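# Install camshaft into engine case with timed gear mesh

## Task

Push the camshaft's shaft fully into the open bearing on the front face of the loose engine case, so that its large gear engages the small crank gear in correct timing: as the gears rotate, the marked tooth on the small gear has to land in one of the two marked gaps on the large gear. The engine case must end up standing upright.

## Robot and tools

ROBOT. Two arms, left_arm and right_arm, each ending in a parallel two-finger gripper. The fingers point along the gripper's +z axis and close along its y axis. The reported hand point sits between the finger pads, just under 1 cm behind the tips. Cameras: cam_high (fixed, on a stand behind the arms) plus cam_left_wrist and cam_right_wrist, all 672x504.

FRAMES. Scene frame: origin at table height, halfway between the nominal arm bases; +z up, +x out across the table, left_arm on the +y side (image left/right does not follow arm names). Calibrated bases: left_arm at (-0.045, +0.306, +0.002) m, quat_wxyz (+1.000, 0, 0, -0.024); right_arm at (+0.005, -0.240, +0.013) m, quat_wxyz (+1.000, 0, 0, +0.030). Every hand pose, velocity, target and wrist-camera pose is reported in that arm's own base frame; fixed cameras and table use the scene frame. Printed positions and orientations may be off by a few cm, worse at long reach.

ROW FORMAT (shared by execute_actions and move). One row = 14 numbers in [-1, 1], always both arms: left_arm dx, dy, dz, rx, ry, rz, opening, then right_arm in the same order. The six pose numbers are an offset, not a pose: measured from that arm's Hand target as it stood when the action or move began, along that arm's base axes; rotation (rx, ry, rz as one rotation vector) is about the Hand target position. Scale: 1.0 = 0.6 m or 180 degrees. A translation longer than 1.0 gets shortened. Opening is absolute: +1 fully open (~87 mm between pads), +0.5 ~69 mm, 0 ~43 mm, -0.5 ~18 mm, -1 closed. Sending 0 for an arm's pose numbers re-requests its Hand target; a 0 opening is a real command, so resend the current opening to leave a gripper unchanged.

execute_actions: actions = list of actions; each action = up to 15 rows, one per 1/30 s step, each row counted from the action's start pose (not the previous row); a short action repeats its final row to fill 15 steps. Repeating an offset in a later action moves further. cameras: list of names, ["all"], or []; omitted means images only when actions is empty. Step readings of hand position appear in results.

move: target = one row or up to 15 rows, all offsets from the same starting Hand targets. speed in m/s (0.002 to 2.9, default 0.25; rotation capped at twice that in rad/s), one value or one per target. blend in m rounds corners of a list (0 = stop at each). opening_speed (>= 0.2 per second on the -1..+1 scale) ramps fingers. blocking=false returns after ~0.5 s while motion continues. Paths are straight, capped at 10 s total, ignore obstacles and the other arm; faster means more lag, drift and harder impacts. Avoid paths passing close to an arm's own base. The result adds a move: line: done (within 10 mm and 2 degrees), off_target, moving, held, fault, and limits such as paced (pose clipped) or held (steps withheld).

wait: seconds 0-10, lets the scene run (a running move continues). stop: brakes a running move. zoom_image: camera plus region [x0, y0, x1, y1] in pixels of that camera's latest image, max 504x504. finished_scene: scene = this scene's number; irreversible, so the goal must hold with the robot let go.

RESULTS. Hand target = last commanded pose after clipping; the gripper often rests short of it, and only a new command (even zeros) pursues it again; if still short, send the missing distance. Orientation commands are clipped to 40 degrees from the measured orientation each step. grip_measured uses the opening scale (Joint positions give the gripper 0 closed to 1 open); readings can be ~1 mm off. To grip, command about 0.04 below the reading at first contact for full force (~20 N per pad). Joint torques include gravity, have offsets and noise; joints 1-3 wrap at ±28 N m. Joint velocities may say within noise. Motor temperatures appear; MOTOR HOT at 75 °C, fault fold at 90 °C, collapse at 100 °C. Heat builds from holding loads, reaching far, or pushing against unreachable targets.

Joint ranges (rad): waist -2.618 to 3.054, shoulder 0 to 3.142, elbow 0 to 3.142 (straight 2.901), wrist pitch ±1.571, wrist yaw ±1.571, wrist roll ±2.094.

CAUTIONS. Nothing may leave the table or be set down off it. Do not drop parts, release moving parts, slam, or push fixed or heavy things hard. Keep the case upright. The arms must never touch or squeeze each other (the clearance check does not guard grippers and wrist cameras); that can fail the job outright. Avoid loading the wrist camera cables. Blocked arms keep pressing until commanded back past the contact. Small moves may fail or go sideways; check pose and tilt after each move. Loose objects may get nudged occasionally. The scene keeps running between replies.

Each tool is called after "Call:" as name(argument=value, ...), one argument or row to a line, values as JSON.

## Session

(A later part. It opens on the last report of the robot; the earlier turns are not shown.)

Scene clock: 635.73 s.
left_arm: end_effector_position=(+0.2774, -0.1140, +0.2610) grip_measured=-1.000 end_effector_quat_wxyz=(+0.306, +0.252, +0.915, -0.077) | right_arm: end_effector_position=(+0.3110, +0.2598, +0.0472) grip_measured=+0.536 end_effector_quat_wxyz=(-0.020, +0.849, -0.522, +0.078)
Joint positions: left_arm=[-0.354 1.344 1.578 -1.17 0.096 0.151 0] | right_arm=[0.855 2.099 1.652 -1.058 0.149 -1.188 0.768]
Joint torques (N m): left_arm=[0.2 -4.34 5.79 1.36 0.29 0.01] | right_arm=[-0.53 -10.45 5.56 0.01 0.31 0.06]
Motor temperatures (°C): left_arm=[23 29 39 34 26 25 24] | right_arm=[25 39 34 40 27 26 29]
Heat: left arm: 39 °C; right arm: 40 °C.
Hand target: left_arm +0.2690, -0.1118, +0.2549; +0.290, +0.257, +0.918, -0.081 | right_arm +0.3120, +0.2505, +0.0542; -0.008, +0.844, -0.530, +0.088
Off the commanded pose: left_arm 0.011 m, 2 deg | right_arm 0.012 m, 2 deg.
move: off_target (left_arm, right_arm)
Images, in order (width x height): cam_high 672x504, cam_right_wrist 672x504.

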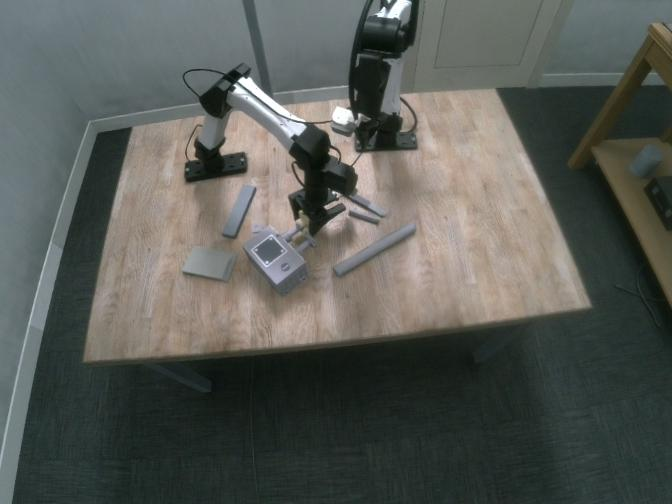

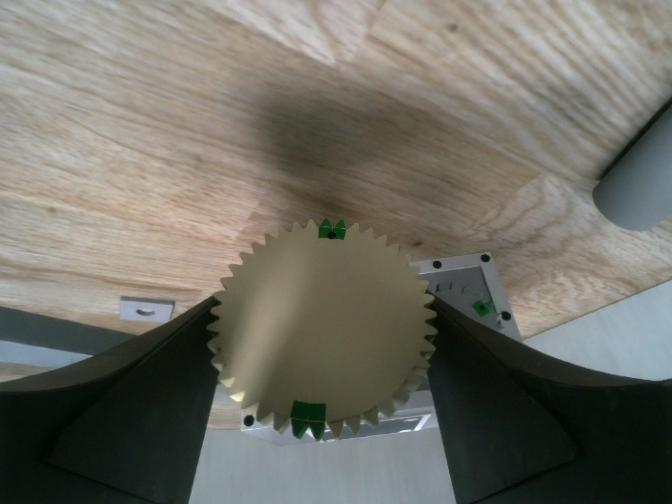

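Call:
move(
  target=[
    [0,0,0,0,0,0,-1,-0.002,0.009,-0.012,0,0,0,0.42],
    [0,0,0,0,0,0,-1,-0.002,0.009,-0.012,0,0,0,0.62],
  ],
  speed=0.03,
  opening_speed=0.2,
  cameras=["cam_right_wrist","cam_high"],
)

Call:
zoom_image(
  camera="cam_high",
  region=[260, 190, 340, 270],
)

Scene clock: 648.53 s.
left_arm: end_effector_position=(+0.2774, -0.1140, +0.2610) grip_measured=-1.000 end_effector_quat_wxyz=(+0.306, +0.252, +0.915, -0.077) | right_arm: end_effector_position=(+0.3107, +0.2592, +0.0458) grip_measured=+0.620 end_effector_quat_wxyz=(-0.018, +0.846, -0.526, +0.080)
Joint positions: left_arm=[-0.354 1.344 1.578 -1.17 0.096 0.151 0] | right_arm=[0.856 2.104 1.652 -1.058 0.152 -1.177 0.81]
Joint torques (N m): left_arm=[0.18 -4.34 5.78 1.35 0.29 0.01] | right_arm=[0.38 -9.13 5.57 0.15 0.27 0.07]
Heat: left arm: 38 °C; right arm: 40 °C.
Hand target: left_arm +0.2690, -0.1118, +0.2549; +0.290, +0.257, +0.918, -0.081 | right_arm +0.3108, +0.2559, +0.0471; -0.008, +0.843, -0.530, +0.088
Off the commanded pose: left_arm 0.011 m, 2 deg | right_arm 0.003 m, 1 deg.
move: off_target (left_arm)
Images, in order (width x height): cam_high 672x504, cam_right_wrist 672x504.

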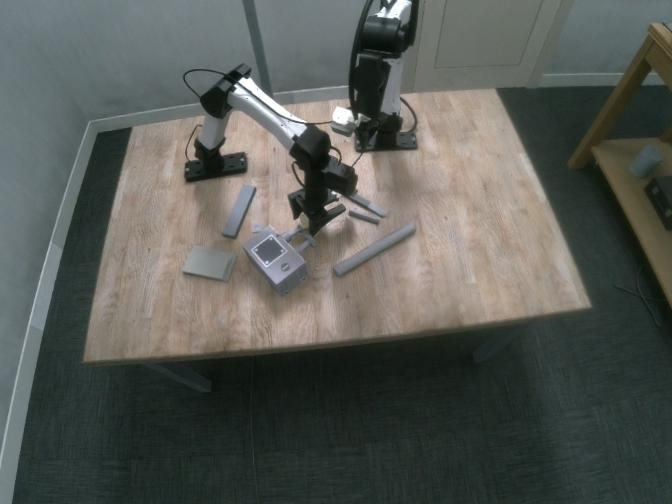

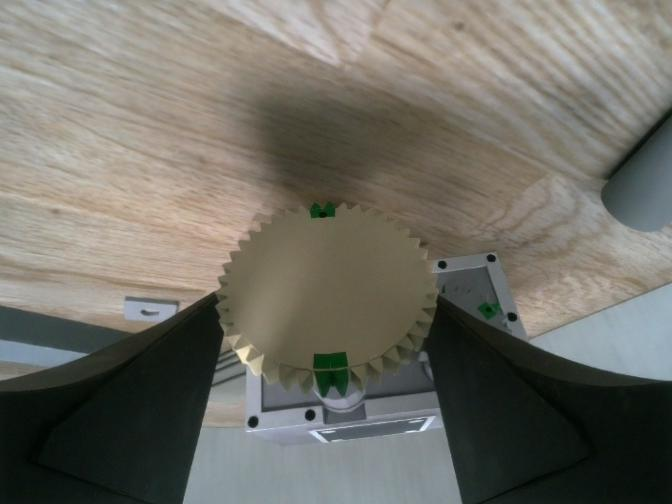

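Scaled by 6.300 from the camera's 672x504 image, which has a finer 960x720 frame.

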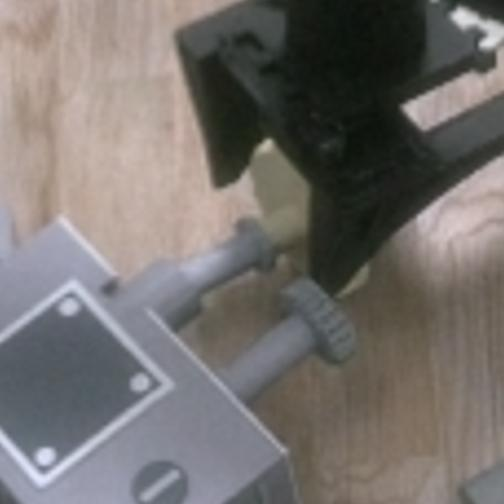

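Call:
move(
  target=[
    [0,0,0,0,0,0,-1,-0.003,0.006,0.0,0,0,0,0.9],
    [0,0,0,0,0,0,-1,-0.005,0.01,0.17,0,0,0,0.9],
  ],
  speed=0.08,
  opening_speed=0.4,
  cameras=["cam_right_wrist","cam_high"],
)

Call:
zoom_image(
  camera="cam_high",
  region=[260, 190, 340, 270],
)

Scene clock: 673.73 s.
left_arm: end_effector_position=(+0.2770, -0.1150, +0.2610) grip_measured=-1.000 end_effector_quat_wxyz=(+0.305, +0.253, +0.915, -0.080) | right_arm: end_effector_position=(+0.3121, +0.2590, +0.1456) grip_measured=+0.899 end_effector_quat_wxyz=(-0.011, +0.843, -0.529, +0.095)
Joint positions: left_arm=[-0.354 1.344 1.578 -1.17 0.102 0.151 0] | right_arm=[0.866 2.112 2.055 -1.463 0.186 -1.159 0.95]
Joint torques (N m): left_arm=[0.18 -4.36 5.78 1.35 0.22 0.01] | right_arm=[0.2 -9.92 4.6 0.34 -0.02 -0.04]
Heat: left arm: 38 °C; right arm: 39 °C.
Hand target: left_arm +0.2690, -0.1118, +0.2549; +0.290, +0.257, +0.918, -0.081 | right_arm +0.3115, +0.2600, +0.1452; -0.013, +0.843, -0.529, +0.092 (not the last commanded pose)
Off the commanded pose: left_arm 0.011 m, 2 deg | right_arm 0.006 m, 1 deg.
move: held (right_arm; a check stopped the path), off_target (left_arm); limits=held
pose unreachable (left arm): on one or more control steps of this call, first in action 0 (counted from 0), this arm could not follow its commanded pose, so it was not sent that pose on those steps. It may still have moved: this result reports where it is.
cause: moving toward the commanded pose would bring a part of the arm too close to another arm (this arm's fingers and the right arm's wrist (the part past joint 4), along the way the arms are being sent, or toward where that arm still pushes).
pose unreachable (right arm): on one or more control steps of this call, first in action 0 (counted from 0), this arm could not follow its commanded pose, so it was not sent that pose on those steps. It may still have moved: this result reports where it is.
cause: moving toward the commanded pose would bring a part of the arm too close to another arm (this arm's wrist (the part past joint 4) and the left arm's fingers, along the way the arms are being sent, or toward where that arm still pushes).
Images, in order (width x height): cam_high 672x504, cam_right_wrist 672x504.

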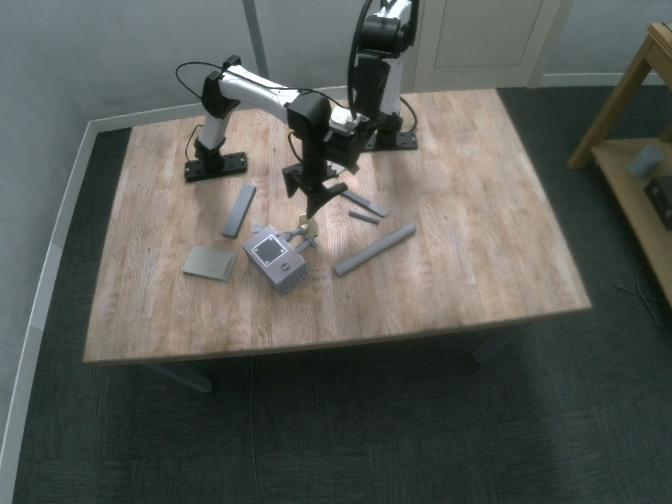

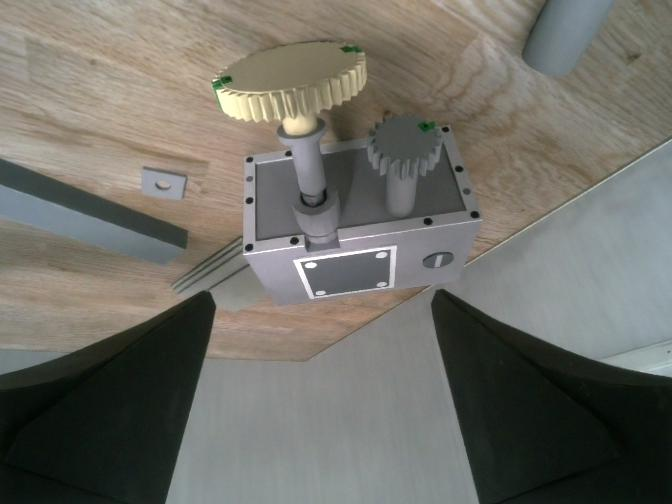

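Scaled by 6.300 from the camera's 672x504 image, which has a finer 960x720 frame.

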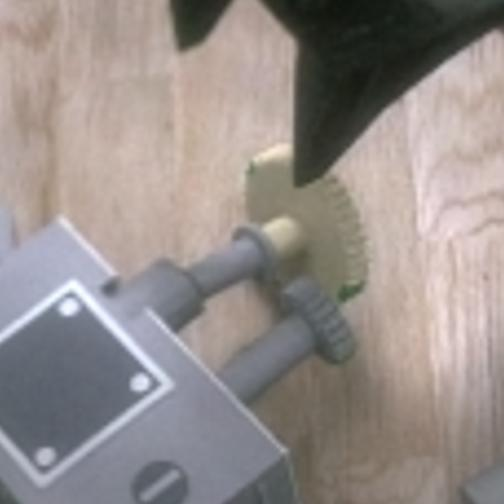

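Call:
move(
  target=[-0.02,0.3,0.05,0,0,0,-1,0,0,0,0,0,0,0.9],
  speed=0.25,
)

Call:
zoom_image(
  camera="cam_right_wrist",
  region=[190, 20, 490, 260],
)

Scene clock: 680.20 s.
left_arm: end_effector_position=(+0.2678, +0.0754, +0.2854) grip_measured=-1.000 end_effector_quat_wxyz=(+0.314, +0.253, +0.914, -0.049) | right_arm: end_effector_position=(+0.3121, +0.2590, +0.1457) grip_measured=+0.899 end_effector_quat_wxyz=(-0.011, +0.843, -0.529, +0.095)
Joint positions: left_arm=[0.468 1.433 1.791 -1.487 0.488 0.897 0] | right_arm=[0.866 2.112 2.055 -1.463 0.186 -1.159 0.95]
Joint torques (N m): left_arm=[0.02 -3.14 8.57 0.47 0.63 0.03] | right_arm=[0.21 -9.91 4.6 0.33 -0.01 -0.04]
Heat: left arm: 38 °C; right arm: 39 °C.
Hand target: left_arm +0.2570, +0.0683, +0.2848; +0.289, +0.257, +0.918, -0.081 | right_arm +0.3115, +0.2600, +0.1452; -0.013, +0.843, -0.529, +0.092
Off the commanded pose: left_arm 0.013 m, 5 deg | right_arm 0.001 m, 0 deg.
joint sent to its limit (left arm) — joint 4 (wrist pitch), lower limit. The joint targets still meet the commanded pose.
move: off_target (left_arm)

Scaled by 1.680 from the camera's 672x504 image, which has a finer 960x720 frame.
This view is cut from an older image: the scene may have changed since it was taken.

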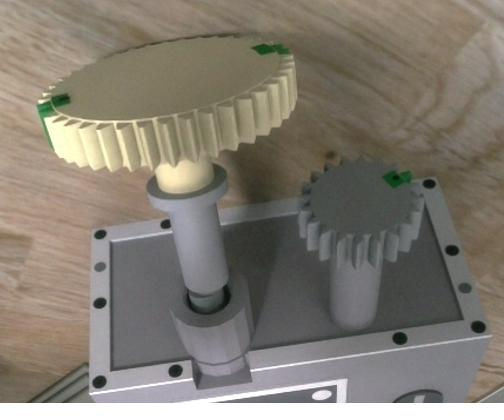

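Call:
move(
  target=[
    [0,0,0,0,0,0,-1,-0.15,-0.1,0.033,0.2196,-0.343,0.0466,1],
    [0,0,0,0,0,0,-1,-0.113,-0.055,-0.11,0.2196,-0.343,0.0466,1],
  ],
  speed=0.22,
  blend=[0.03,0],
  cameras=["cam_right_wrist","cam_high"],
)

Call:
zoom_image(
  camera="cam_high",
  region=[240, 170, 360, 280],
)

Scene clock: 718.60 s.
left_arm: end_effector_position=(+0.2678, +0.0754, +0.2854) grip_measured=-1.000 end_effector_quat_wxyz=(+0.314, +0.254, +0.914, -0.049) | right_arm: end_effector_position=(+0.2432, +0.2295, +0.0785) grip_measured=+0.968 end_effector_quat_wxyz=(-0.551, +0.664, -0.389, +0.325)
Joint positions: left_arm=[0.468 1.433 1.791 -1.487 0.489 0.898 0] | right_arm=[1.193 1.747 0.166 1.346 0.672 -1.426 0.984]
Joint torques (N m): left_arm=[0.12 -3.14 8.57 0.47 0.63 0.03] | right_arm=[-0.27 -3.58 1.77 1.94 0.1 -0.02]
Heat: left arm: 39 °C; right arm: 38 °C.
Hand target: left_arm +0.2570, +0.0682, +0.2848; +0.290, +0.257, +0.918, -0.081 | right_arm +0.2437, +0.2270, +0.0793; -0.554, +0.660, -0.389, +0.326
Off the commanded pose: left_arm 0.013 m, 5 deg | right_arm 0.003 m, 1 deg.
joint sent to its limit (left arm) — joint 4 (wrist pitch), lower limit. The joint targets still meet the commanded pose.
move: off_target (left_arm)
Images, in order (width x height): cam_high 672x504, cam_right_wrist 672x504.

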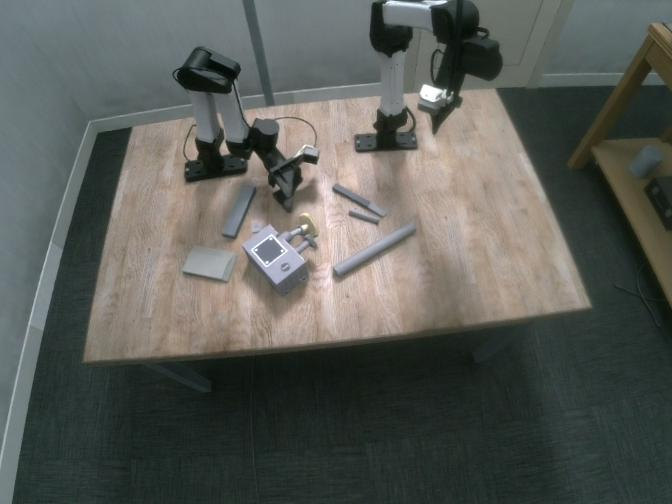

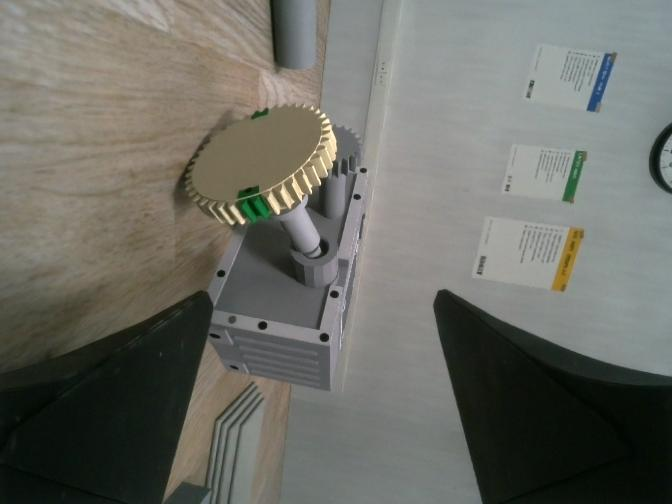

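Scaled by 4.200 from the camera's 672x504 image, which has a finer 960x720 frame.

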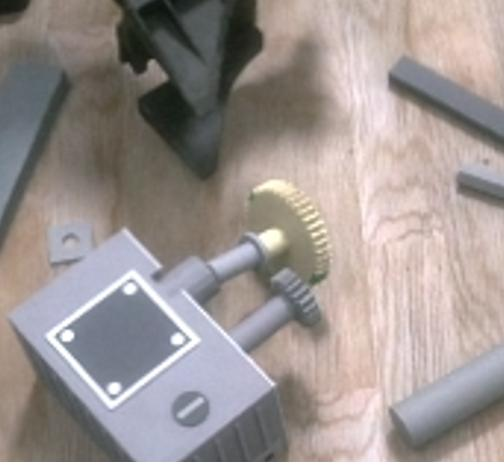

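Call:
move(
  target=[
    [0,0,0,0,0,0,-1,0.0,0.07,0.15,-0.2674,0.292,-0.0643,1],
    [0,0,0,0,0,0,-1,0.069,0.117,0.062,-0.2674,0.292,-0.0643,1],
  ],
  speed=0.22,
  blend=[0.02,0],
  cameras=["cam_right_wrist","cam_high"],
)

Scene clock: 763.77 s.
left_arm: end_effector_position=(+0.2678, +0.0754, +0.2854) grip_measured=-1.000 end_effector_quat_wxyz=(+0.314, +0.254, +0.914, -0.049) | right_arm: end_effector_position=(+0.2806, +0.2891, +0.1115) grip_measured=+0.968 end_effector_quat_wxyz=(+0.030, +0.854, -0.484, +0.191)
Joint positions: left_arm=[0.468 1.433 1.791 -1.487 0.489 0.898 0] | right_arm=[1.049 2.186 1.962 -1.407 0.384 -1.05 0.984]
Joint torques (N m): left_arm=[0.12 -3.14 8.55 0.47 0.62 0.03] | right_arm=[-0.08 -10.44 6.65 0.26 0.08 -0.09]
Motor temperatures (°C): left_arm=[23 28 40 30 26 25 24] | right_arm=[25 34 32 40 27 26 28]
Heat: left arm: 40 °C; right arm: 40 °C.
Hand target: left_arm +0.2570, +0.0682, +0.2848; +0.290, +0.257, +0.918, -0.081 | right_arm +0.2851, +0.2972, +0.1164; +0.010, +0.854, -0.486, +0.186
Off the commanded pose: left_arm 0.013 m, 5 deg | right_arm 0.011 m, 2 deg.
joint sent to its limit (left arm) — joint 4 (wrist pitch), lower limit. The joint targets still meet the commanded pose.
move: off_target (left_arm, right_arm)
Images, in order (width x height): cam_high 672x504, cam_right_wrist 672x504.

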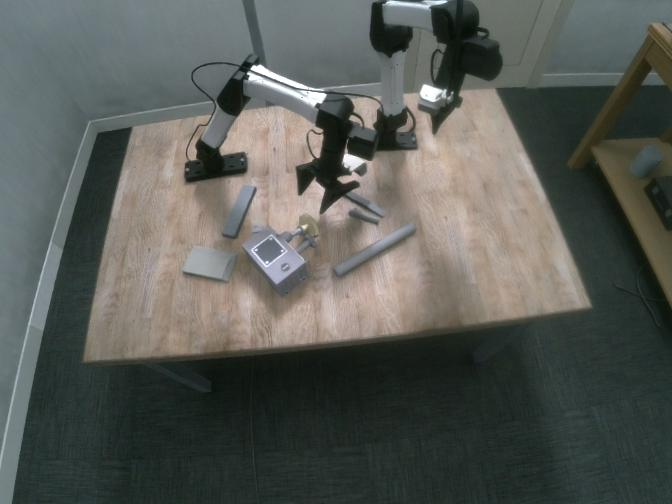

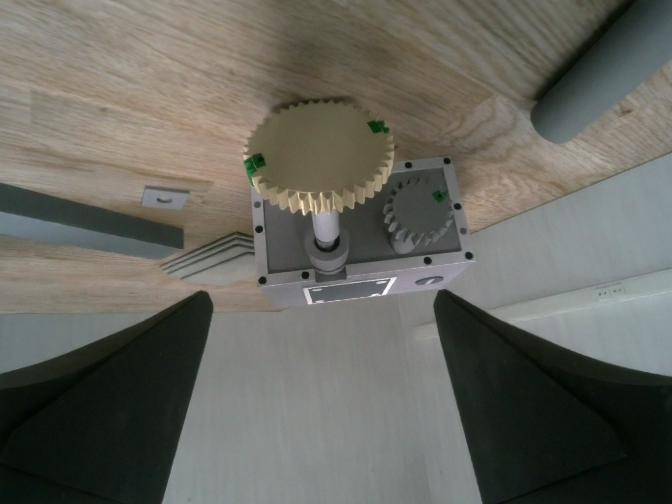

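Call:
move(
  target=[0,0,0,0,0,0,-1,0.0277,-0.015,-0.113,0,0,0,1],
  speed=0.12,
  cameras=["cam_right_wrist"],
)

Scene clock: 780.03 s.
left_arm: end_effector_position=(+0.2678, +0.0754, +0.2854) grip_measured=-1.000 end_effector_quat_wxyz=(+0.314, +0.254, +0.914, -0.049) | right_arm: end_effector_position=(+0.3006, +0.2883, +0.0537) grip_measured=+0.968 end_effector_quat_wxyz=(+0.010, +0.853, -0.486, +0.190)
Joint positions: left_arm=[0.468 1.433 1.791 -1.487 0.489 0.898 0] | right_arm=[1.007 2.206 1.769 -1.137 0.383 -1.098 0.984]
Joint torques (N m): left_arm=[0.1 -3.12 8.55 0.46 0.62 0.03] | right_arm=[-0.28 -10.11 3.85 0.38 0.1 -0.09]
Heat: left arm: 40 °C; right arm: 38 °C.
Hand target: left_arm +0.2570, +0.0682, +0.2848; +0.290, +0.257, +0.918, -0.081 | right_arm +0.3016, +0.2883, +0.0486; +0.010, +0.854, -0.486, +0.186
Off the commanded pose: left_arm 0.013 m, 5 deg | right_arm 0.005 m, 0 deg.
joint sent to its limit (left arm) — joint 4 (wrist pitch), lower limit. The joint targets still meet the commanded pose.
move: off_target (left_arm)
Images, in order (width x height): cam_right_wrist 672x504.

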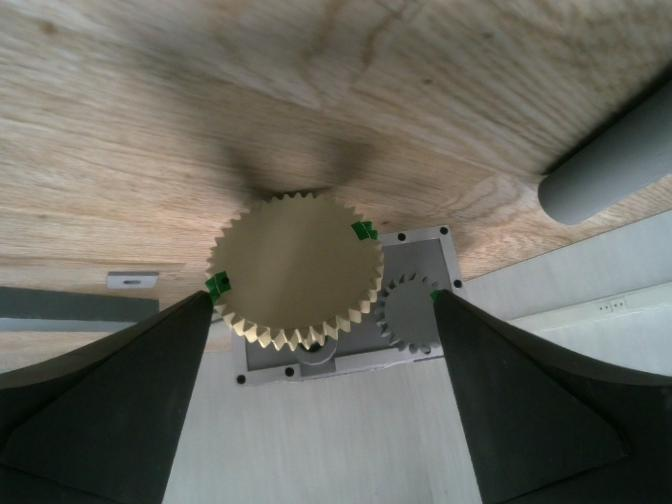

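Call:
move(
  target=[
    [0,0,0,0,0,0,-1,-0.0113,-0.0202,0.0005,0,0,0,1],
    [0,0,0,0,0,0,-1,-0.0008,-0.0268,-0.031,0,0,0,1],
  ],
  speed=0.08,
  cameras=["cam_right_wrist"],
)

Scene clock: 788.43 s.
left_arm: end_effector_position=(+0.2678, +0.0754, +0.2854) grip_measured=-1.000 end_effector_quat_wxyz=(+0.314, +0.254, +0.914, -0.049) | right_arm: end_effector_position=(+0.2999, +0.2716, +0.0279) grip_measured=+0.968 end_effector_quat_wxyz=(+0.019, +0.854, -0.485, +0.189)
Joint positions: left_arm=[0.468 1.433 1.791 -1.487 0.489 0.898 0] | right_arm=[0.987 2.19 1.636 -1.03 0.383 -1.119 0.984]
Joint torques (N m): left_arm=[0.1 -3.14 8.55 0.47 0.63 0.02] | right_arm=[-0.23 -11.66 3.51 0.34 0.1 -0.09]
Heat: left arm: 40 °C; right arm: 37 °C.
Hand target: left_arm +0.2570, +0.0682, +0.2848; +0.290, +0.257, +0.918, -0.081 | right_arm +0.3012, +0.2721, +0.0299; +0.010, +0.854, -0.486, +0.186
Off the commanded pose: left_arm 0.013 m, 5 deg | right_arm 0.002 m, 1 deg.
joint sent to its limit (left arm) — joint 4 (wrist pitch), lower limit. The joint targets still meet the commanded pose.
move: off_target (left_arm)
Images, in order (width x height): cam_right_wrist 672x504.

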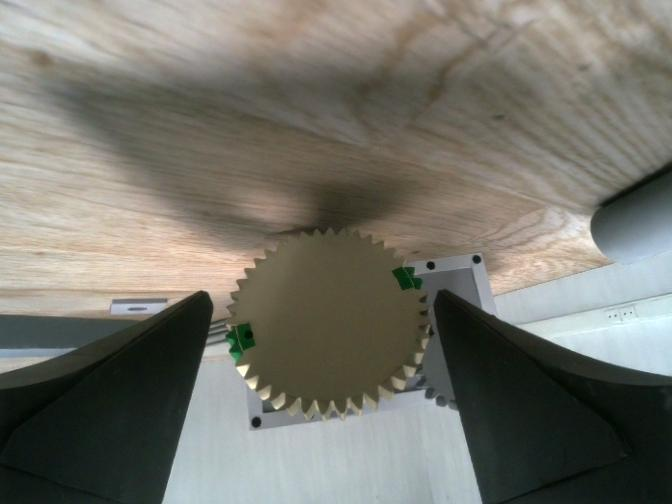

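Call:
move(
  target=[0,0,0,0,0,0,-1,0.0155,-0.0117,-0.0125,0,0,0,1],
  speed=0.06,
  cameras=["cam_right_wrist"],
)

Scene clock: 796.67 s.
left_arm: end_effector_position=(+0.2678, +0.0754, +0.2854) grip_measured=-1.000 end_effector_quat_wxyz=(+0.314, +0.254, +0.914, -0.049) | right_arm: end_effector_position=(+0.3094, +0.2648, +0.0220) grip_measured=+0.968 end_effector_quat_wxyz=(+0.017, +0.853, -0.486, +0.189)
Joint positions: left_arm=[0.468 1.433 1.791 -1.487 0.489 0.898 0] | right_arm=[0.958 2.19 1.611 -0.99 0.383 -1.149 0.984]
Joint torques (N m): left_arm=[0.12 -3.14 8.57 0.46 0.62 0.03] | right_arm=[-0.23 -11.26 3.51 0.35 0.1 -0.12]
Heat: left arm: 40 °C; right arm: 37 °C.
Hand target: left_arm +0.2570, +0.0682, +0.2848; +0.290, +0.257, +0.918, -0.081 | right_arm +0.3105, +0.2650, +0.0224; +0.010, +0.854, -0.486, +0.186
Off the commanded pose: left_arm 0.013 m, 5 deg | right_arm 0.001 m, 1 deg.
joint sent to its limit (left arm) — joint 4 (wrist pitch), lower limit. The joint targets still meet the commanded pose.
move: off_target (left_arm)
Images, in order (width x height): cam_right_wrist 672x504.

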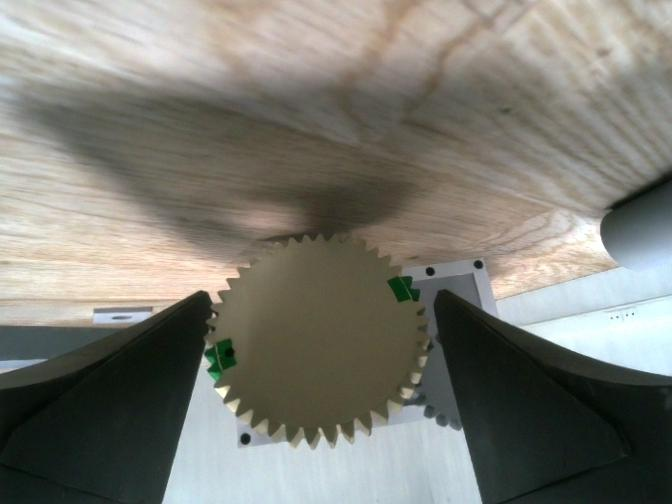

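Call:
move(
  target=[0,0,0,0,0,0,-1,0,0,0,0,0,0,0.62],
  opening_speed=0.25,
  cameras=["cam_right_wrist"],
)

Scene clock: 805.10 s.
left_arm: end_effector_position=(+0.2678, +0.0754, +0.2854) grip_measured=-1.000 end_effector_quat_wxyz=(+0.314, +0.254, +0.914, -0.049) | right_arm: end_effector_position=(+0.3094, +0.2650, +0.0219) grip_measured=+0.620 end_effector_quat_wxyz=(+0.017, +0.853, -0.485, +0.189)
Joint positions: left_arm=[0.468 1.433 1.791 -1.487 0.489 0.898 0] | right_arm=[0.958 2.19 1.611 -0.989 0.382 -1.15 0.81]
Joint torques (N m): left_arm=[0.1 -3.14 8.57 0.46 0.62 0.03] | right_arm=[-0.23 -11.23 3.52 0.38 0.1 -0.09]
Heat: left arm: 40 °C; right arm: 37 °C.
Hand target: left_arm +0.2570, +0.0682, +0.2848; +0.290, +0.257, +0.918, -0.081 | right_arm +0.3105, +0.2651, +0.0224; +0.010, +0.854, -0.486, +0.186
Off the commanded pose: left_arm 0.013 m, 5 deg | right_arm 0.001 m, 1 deg.
joint sent to its limit (left arm) — joint 4 (wrist pitch), lower limit. The joint targets still meet the commanded pose.
move: off_target (left_arm)
Images, in order (width x height): cam_right_wrist 672x504.

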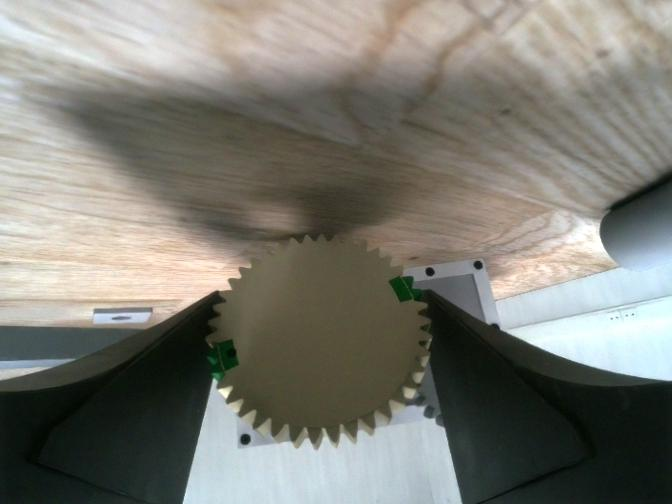

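Call:
move(
  target=[0,0,0,0,0,0,-1,0,0,0,0,0,0,0.45],
  opening_speed=0.25,
  cameras=["cam_right_wrist"],
)

Scene clock: 810.03 s.
left_arm: end_effector_position=(+0.2678, +0.0754, +0.2854) grip_measured=-1.000 end_effector_quat_wxyz=(+0.314, +0.254, +0.914, -0.049) | right_arm: end_effector_position=(+0.3093, +0.2651, +0.0218) grip_measured=+0.532 end_effector_quat_wxyz=(+0.017, +0.854, -0.485, +0.189)
Joint positions: left_arm=[0.468 1.433 1.791 -1.487 0.489 0.898 0] | right_arm=[0.958 2.19 1.611 -0.989 0.381 -1.15 0.766]
Joint torques (N m): left_arm=[0.12 -3.12 8.57 0.46 0.63 0.03] | right_arm=[-0.24 -11.25 3.49 0.38 0.11 -0.1]
Heat: left arm: 40 °C; right arm: 38 °C.
Hand target: left_arm +0.2570, +0.0682, +0.2848; +0.290, +0.257, +0.918, -0.081 | right_arm +0.3105, +0.2651, +0.0224; +0.010, +0.854, -0.486, +0.186
Off the commanded pose: left_arm 0.013 m, 5 deg | right_arm 0.001 m, 1 deg.
joint sent to its limit (left arm) — joint 4 (wrist pitch), lower limit. The joint targets still meet the commanded pose.
move: off_target (left_arm)
Images, in order (width x height): cam_right_wrist 672x504.

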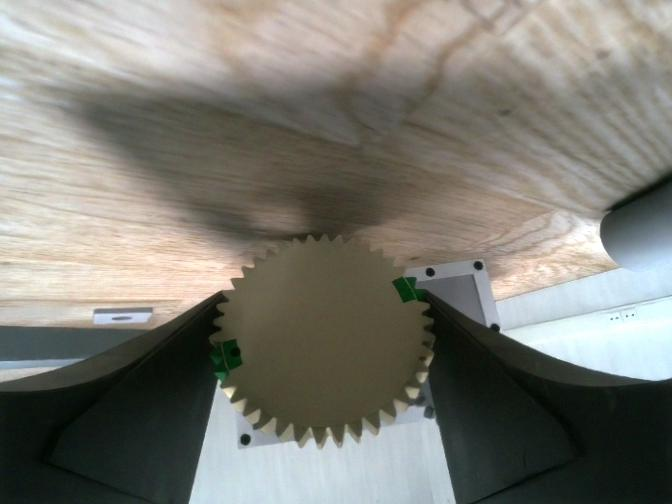

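Call:
move(
  target=[
    [0,0,0,0,0,0,-1,0,0,0,0,0,0,0.8],
    [0,0,0,0,0,0,-1,-0.012,0.018,0.0085,0,0,0,0.8],
    [0,0,0,0,0,0,-1,-0.012,0.018,0.0085,0,0,0,0.44],
  ],
  opening_speed=0.4,
  speed=0.05,
  cameras=["cam_right_wrist"],
)

Scene clock: 821.27 s.
left_arm: end_effector_position=(+0.2678, +0.0754, +0.2854) grip_measured=-1.000 end_effector_quat_wxyz=(+0.314, +0.254, +0.914, -0.049) | right_arm: end_effector_position=(+0.3031, +0.2699, +0.0230) grip_measured=+0.543 end_effector_quat_wxyz=(+0.016, +0.854, -0.484, +0.189)
Joint positions: left_arm=[0.468 1.433 1.791 -1.487 0.489 0.898 0] | right_arm=[0.977 2.19 1.616 -1 0.381 -1.132 0.772]
Joint torques (N m): left_arm=[0.1 -3.14 8.57 0.47 0.63 0.03] | right_arm=[0.68 -10.03 6.46 0.1 0.11 0.03]
Heat: left arm: 40 °C; right arm: 38 °C.
Hand target: left_arm +0.2570, +0.0682, +0.2848; +0.290, +0.257, +0.918, -0.081 | right_arm +0.3033, +0.2759, +0.0275; +0.010, +0.854, -0.486, +0.186
Off the commanded pose: left_arm 0.013 m, 5 deg | right_arm 0.008 m, 1 deg.
joint sent to its limit (left arm) — joint 4 (wrist pitch), lower limit. The joint targets still meet the commanded pose.
move: off_target (left_arm)
Images, in order (width x height): cam_right_wrist 672x504.

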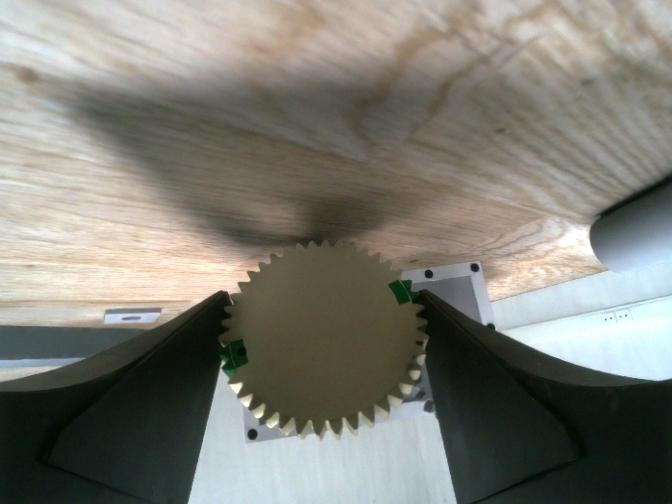

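Call:
move(
  target=[
    [0,0,0,0,0,0,-1,-0.0036,0.0064,0.02,0.0462,0.0256,0,0.44],
    [0,0,0,0,0,0,-1,-0.0072,0.0,0.045,0.0924,0.0512,0,0.44],
  ],
  speed=0.05,
  blend=[0.005,0],
  cameras=["cam_right_wrist","cam_high"],
)

Call:
zoom_image(
  camera="cam_high",
  region=[260, 190, 340, 270],
)

Scene clock: 838.73 s.
left_arm: end_effector_position=(+0.2678, +0.0754, +0.2854) grip_measured=-1.000 end_effector_quat_wxyz=(+0.314, +0.254, +0.914, -0.049) | right_arm: end_effector_position=(+0.2992, +0.2768, +0.0448) grip_measured=+0.543 end_effector_quat_wxyz=(-0.060, +0.861, -0.503, +0.049)
Joint positions: left_arm=[0.468 1.433 1.791 -1.487 0.489 0.898 0] | right_arm=[0.876 2.043 1.57 -0.963 0.077 -1.214 0.772]
Joint torques (N m): left_arm=[0.1 -3.14 8.55 0.46 0.62 0.03] | right_arm=[-0.49 -12.77 3.78 0.51 -0.17 -0.04]
Motor temperatures (°C): left_arm=[23 28 40 28 27 25 24] | right_arm=[25 39 33 35 27 26 29]
Heat: left arm: 40 °C; right arm: 39 °C.
Hand target: left_arm +0.2570, +0.0682, +0.2848; +0.290, +0.257, +0.918, -0.081 | right_arm +0.2990, +0.2758, +0.0545; -0.074, +0.858, -0.506, +0.045
Off the commanded pose: left_arm 0.013 m, 5 deg | right_arm 0.010 m, 2 deg.
joint sent to its limit (left arm) — joint 4 (wrist pitch), lower limit. The joint targets still meet the commanded pose.
move: off_target (left_arm)
Images, in order (width x height): cam_high 672x504, cam_right_wrist 672x504.

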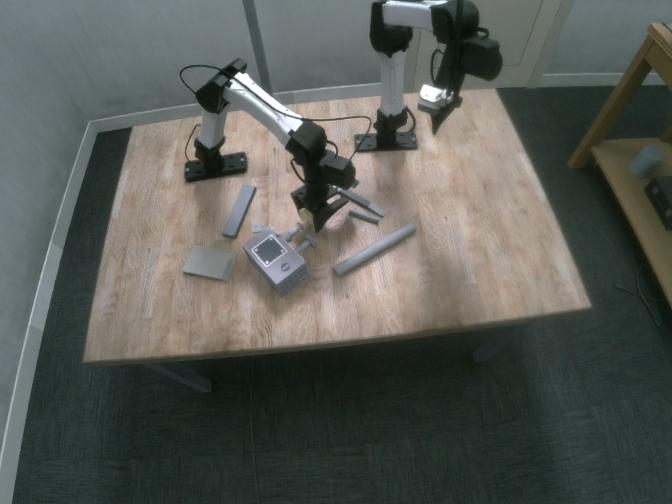

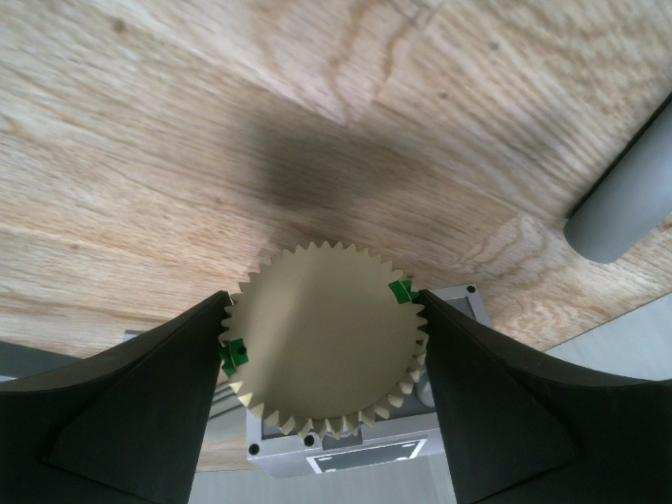

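Scaled by 6.300 from the camera's 672x504 image, which has a finer 960x720 frame.

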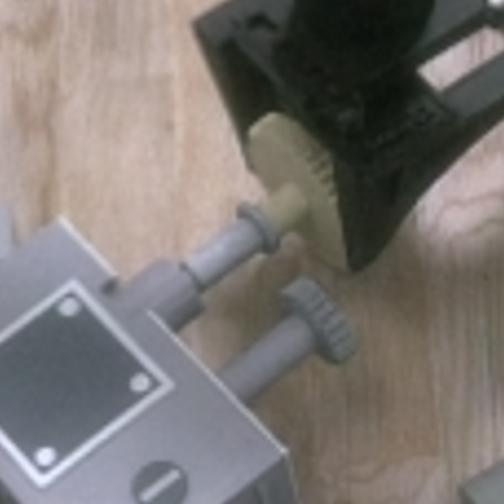

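Call:
move(
  target=[
    [0,0,0,0,0,0,-1,0.0145,-0.0262,0.01,0,0,0,0.44],
    [0,0,0,0,0,0,-1,0.0145,-0.0262,-0.01,0,0,0,0.44],
    [0,0,0,0,0,0,-1,0.0215,-0.0222,0,0,0,0,0.44],
    [0,0,0,0,0,0,-1,0.0075,-0.0302,0,0,0,0,0.44],
    [0,0,0,0,0,0,-1,0.0145,-0.0262,0,-0.01,-0.005,0,0.44],
    [0,0,0,0,0,0,-1,0.0145,-0.0262,0,0.01,0.005,0,0.44],
    [0,0,0,0,0,0,-1,0.0145,-0.0262,0,0,0,0,0.44],
  ],
  speed=0.05,
  blend=0.002,
  cameras=["cam_right_wrist","cam_high"],
)

Call:
zoom_image(
  camera="cam_high",
  region=[260, 190, 340, 270],
)

Scene clock: 850.17 s.
left_arm: end_effector_position=(+0.2678, +0.0754, +0.2854) grip_measured=-1.000 end_effector_quat_wxyz=(+0.314, +0.254, +0.914, -0.049) | right_arm: end_effector_position=(+0.3094, +0.2622, +0.0471) grip_measured=+0.543 end_effector_quat_wxyz=(-0.074, +0.860, -0.503, +0.040)
Joint positions: left_arm=[0.468 1.433 1.791 -1.487 0.489 0.898 0] | right_arm=[0.821 2.002 1.522 -0.93 0.046 -1.266 0.772]
Joint torques (N m): left_arm=[0.12 -3.14 8.57 0.47 0.63 0.03] | right_arm=[0.54 -10.93 4.83 0.37 0.1 0.05]
Heat: left arm: 40 °C; right arm: 41 °C.
Hand target: left_arm +0.2570, +0.0682, +0.2848; +0.290, +0.257, +0.918, -0.081 | right_arm +0.3077, +0.2602, +0.0545; -0.075, +0.858, -0.505, +0.045
Off the commanded pose: left_arm 0.013 m, 5 deg | right_arm 0.008 m, 1 deg.
joint sent to its limit (left arm) — joint 4 (wrist pitch), lower limit. The joint targets still meet the commanded pose.
move: off_target (left_arm)
Images, in order (width x height): cam_high 672x504, cam_right_wrist 672x504.

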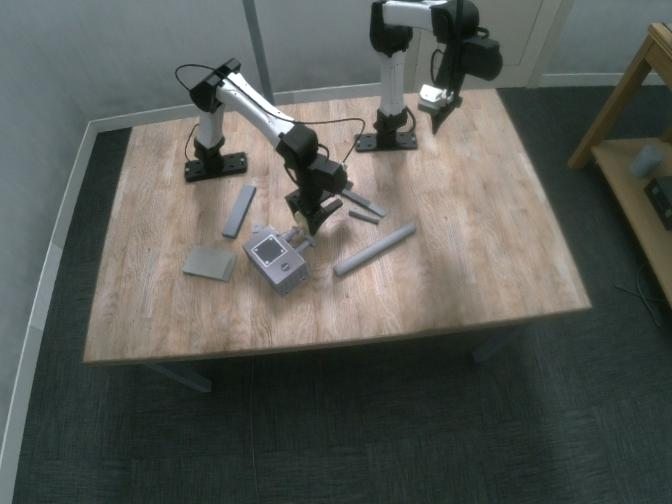

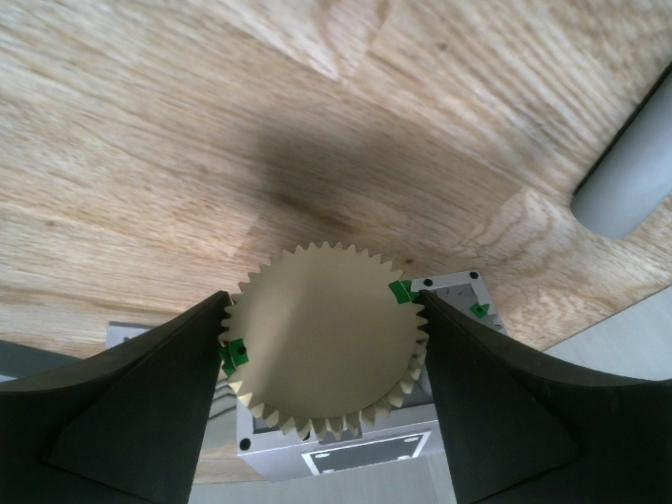

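Scaled by 6.300 from the camera's 672x504 image, which has a finer 960x720 frame.

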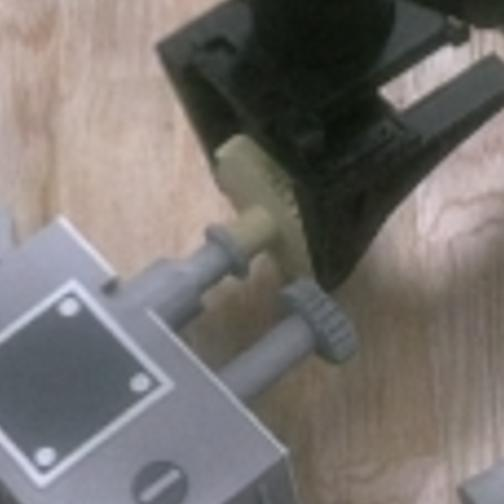

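Call:
move(
  target=[
    [0,0,0,0,0,0,-1,0,0,0,0,0,0,0.98],
    [0,0,0,0,0,0,-1,0,0.005,0.18,0,0,0,0.98],
    [0,0,0,0,0,0,-1,-0.138,-0.1,0.176,0.1888,-0.3395,0,0.98],
    [0,0,0,0,0,0,-1,-0.107,-0.08,0.034,0.1888,-0.3395,0,0.98],
  ],
  speed=[0.1,0.1,0.25,0.25],
  blend=[0,0.02,0.03,0],
  opening_speed=0.4,
  cameras=["cam_right_wrist","cam_high"],
)

Scene clock: 880.23 s.
left_arm: end_effector_position=(+0.2678, +0.0754, +0.2854) grip_measured=-1.000 end_effector_quat_wxyz=(+0.314, +0.254, +0.914, -0.049) | right_arm: end_effector_position=(+0.2436, +0.2143, +0.0735) grip_measured=+0.968 end_effector_quat_wxyz=(-0.550, +0.665, -0.389, +0.324)
Joint positions: left_arm=[0.468 1.433 1.791 -1.487 0.489 0.898 0] | right_arm=[1.16 1.767 0.109 1.425 0.638 -1.433 0.984]
Joint torques (N m): left_arm=[0.12 -3.12 8.55 0.47 0.62 0.03] | right_arm=[0.06 -3.37 1.51 1.94 0.13 -0.01]
Heat: left arm: 40 °C; right arm: 41 °C.
Hand target: left_arm +0.2570, +0.0682, +0.2848; +0.290, +0.257, +0.918, -0.081 | right_arm +0.2434, +0.2121, +0.0749; -0.553, +0.660, -0.389, +0.326
Off the commanded pose: left_arm 0.013 m, 5 deg | right_arm 0.003 m, 1 deg.
joint sent to its limit (left arm) — joint 4 (wrist pitch), lower limit. The joint targets still meet the commanded pose.
move: off_target (left_arm)
Images, in order (width x height): cam_high 672x504, cam_right_wrist 672x504.

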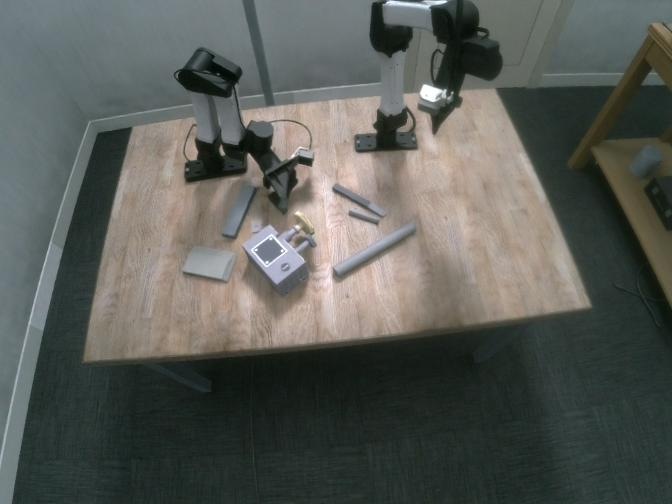

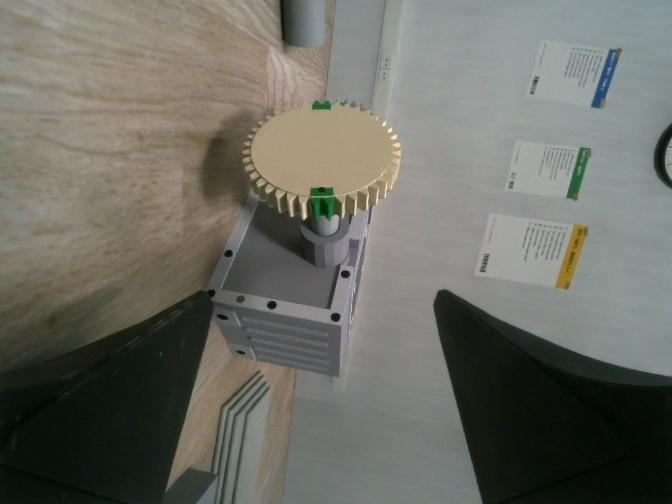

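Call:
move(
  target=[0,0,0,0,0,0,-1,0.058,0.0647,-0.015,0,0,0,0.98],
  speed=0.12,
  cameras=["cam_right_wrist"],
)

Scene clock: 898.20 s.
left_arm: end_effector_position=(+0.2678, +0.0754, +0.2854) grip_measured=-1.000 end_effector_quat_wxyz=(+0.314, +0.254, +0.914, -0.049) | right_arm: end_effector_position=(+0.2752, +0.2477, +0.0658) grip_measured=+0.968 end_effector_quat_wxyz=(-0.552, +0.660, -0.391, +0.327)
Joint positions: left_arm=[0.468 1.433 1.791 -1.487 0.489 0.898 0] | right_arm=[1.094 1.924 0.283 1.427 0.582 -1.452 0.984]
Joint torques (N m): left_arm=[0.1 -3.14 8.55 0.46 0.62 0.03] | right_arm=[-0.44 -4.72 3.36 1.68 -0.04 -0.02]
Heat: left arm: 40 °C; right arm: 39 °C.
Hand target: left_arm +0.2570, +0.0682, +0.2848; +0.290, +0.257, +0.918, -0.081 | right_arm +0.2783, +0.2510, +0.0660; -0.553, +0.660, -0.389, +0.326
Off the commanded pose: left_arm 0.013 m, 5 deg | right_arm 0.004 m, 0 deg.
joint sent to its limit (left arm) — joint 4 (wrist pitch), lower limit. The joint targets still meet the commanded pose.
move: off_target (left_arm)
Images, in order (width x height): cam_right_wrist 672x504.

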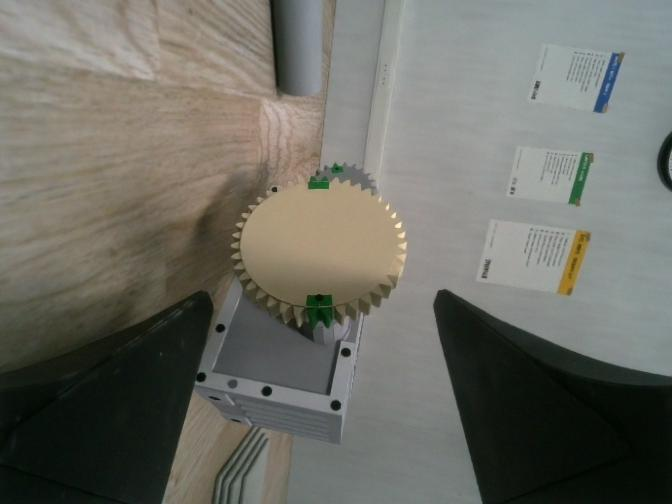

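Call:
move(
  target=[
    [0,0,0,0,0,0,-1,0.0617,0.0342,-0.013,0,0,0,0.98],
    [0,0,0,0,0,0,-1,0.0617,0.0342,-0.013,0,0,0,0.75],
  ],
  speed=0.08,
  opening_speed=0.4,
  cameras=["cam_right_wrist"],
)

Scene clock: 905.07 s.
left_arm: end_effector_position=(+0.2678, +0.0754, +0.2854) grip_measured=-1.000 end_effector_quat_wxyz=(+0.314, +0.254, +0.914, -0.049) | right_arm: end_effector_position=(+0.3117, +0.2680, +0.0579) grip_measured=+0.750 end_effector_quat_wxyz=(-0.552, +0.660, -0.391, +0.327)
Joint positions: left_arm=[0.468 1.433 1.791 -1.487 0.489 0.898 0] | right_arm=[1.006 2.026 0.429 1.393 0.496 -1.473 0.875]
Joint torques (N m): left_arm=[0.12 -3.14 8.55 0.47 0.63 0.03] | right_arm=[-0.39 -5.78 3.73 1.69 -0.04 -0.01]
Heat: left arm: 40 °C; right arm: 39 °C.
Hand target: left_arm +0.2570, +0.0682, +0.2848; +0.290, +0.257, +0.918, -0.081 | right_arm +0.3153, +0.2716, +0.0582; -0.553, +0.660, -0.389, +0.326
Off the commanded pose: left_arm 0.013 m, 5 deg | right_arm 0.005 m, 0 deg.
joint sent to its limit (left arm) — joint 4 (wrist pitch), lower limit. The joint targets still meet the commanded pose.
move: off_target (left_arm)
Images, in order (width x height): cam_right_wrist 672x504.

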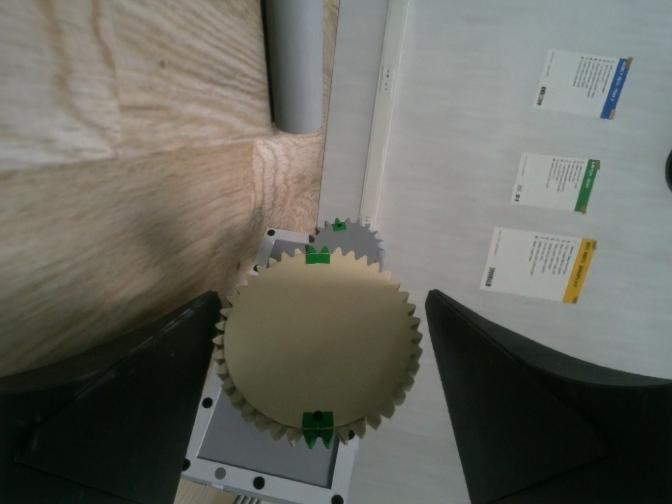

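Call:
zoom_image(
  camera="cam_right_wrist",
  region=[290, 200, 410, 290],
)

Call:
move(
  target=[0,0,0,0,0,0,-1,0,0,0,0,0,0,0.44],
  opening_speed=0.4,
  cameras=["cam_right_wrist"],
)

Scaled by 4.200 from the camera's 672x504 image, which has a finer 960x720 frame.

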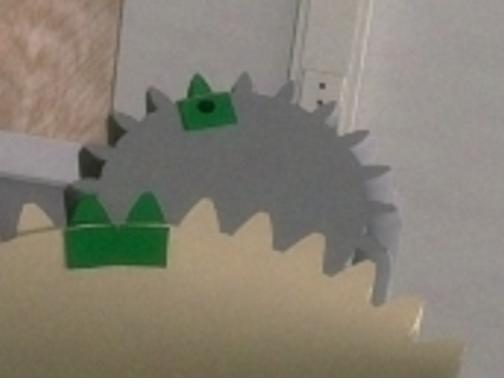

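Scene clock: 912.17 s.
left_arm: end_effector_position=(+0.2678, +0.0754, +0.2854) grip_measured=-1.000 end_effector_quat_wxyz=(+0.314, +0.254, +0.914, -0.049) | right_arm: end_effector_position=(+0.3114, +0.2680, +0.0564) grip_measured=+0.537 end_effector_quat_wxyz=(-0.549, +0.663, -0.390, +0.326)
Joint positions: left_arm=[0.468 1.433 1.791 -1.487 0.489 0.898 0] | right_arm=[1.006 2.026 0.429 1.386 0.494 -1.473 0.769]
Joint torques (N m): left_arm=[0.12 -3.14 8.57 0.47 0.63 0.03] | right_arm=[-0.35 -5.78 3.73 1.76 -0.01 -0.01]
Heat: left arm: 40 °C; right arm: 39 °C.
Hand target: left_arm +0.2570, +0.0682, +0.2848; +0.290, +0.257, +0.918, -0.081 | right_arm +0.3153, +0.2716, +0.0582; -0.553, +0.660, -0.389, +0.326
Off the commanded pose: left_arm 0.013 m, 5 deg | right_arm 0.006 m, 1 deg.
joint sent to its limit (left arm) — joint 4 (wrist pitch), lower limit. The joint targets still meet the commanded pose.
move: off_target (left_arm)
Images, in order (width x height): cam_right_wrist 672x504.

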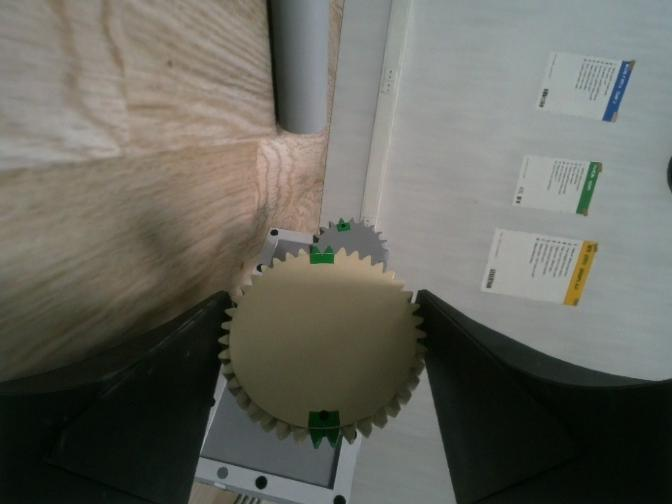

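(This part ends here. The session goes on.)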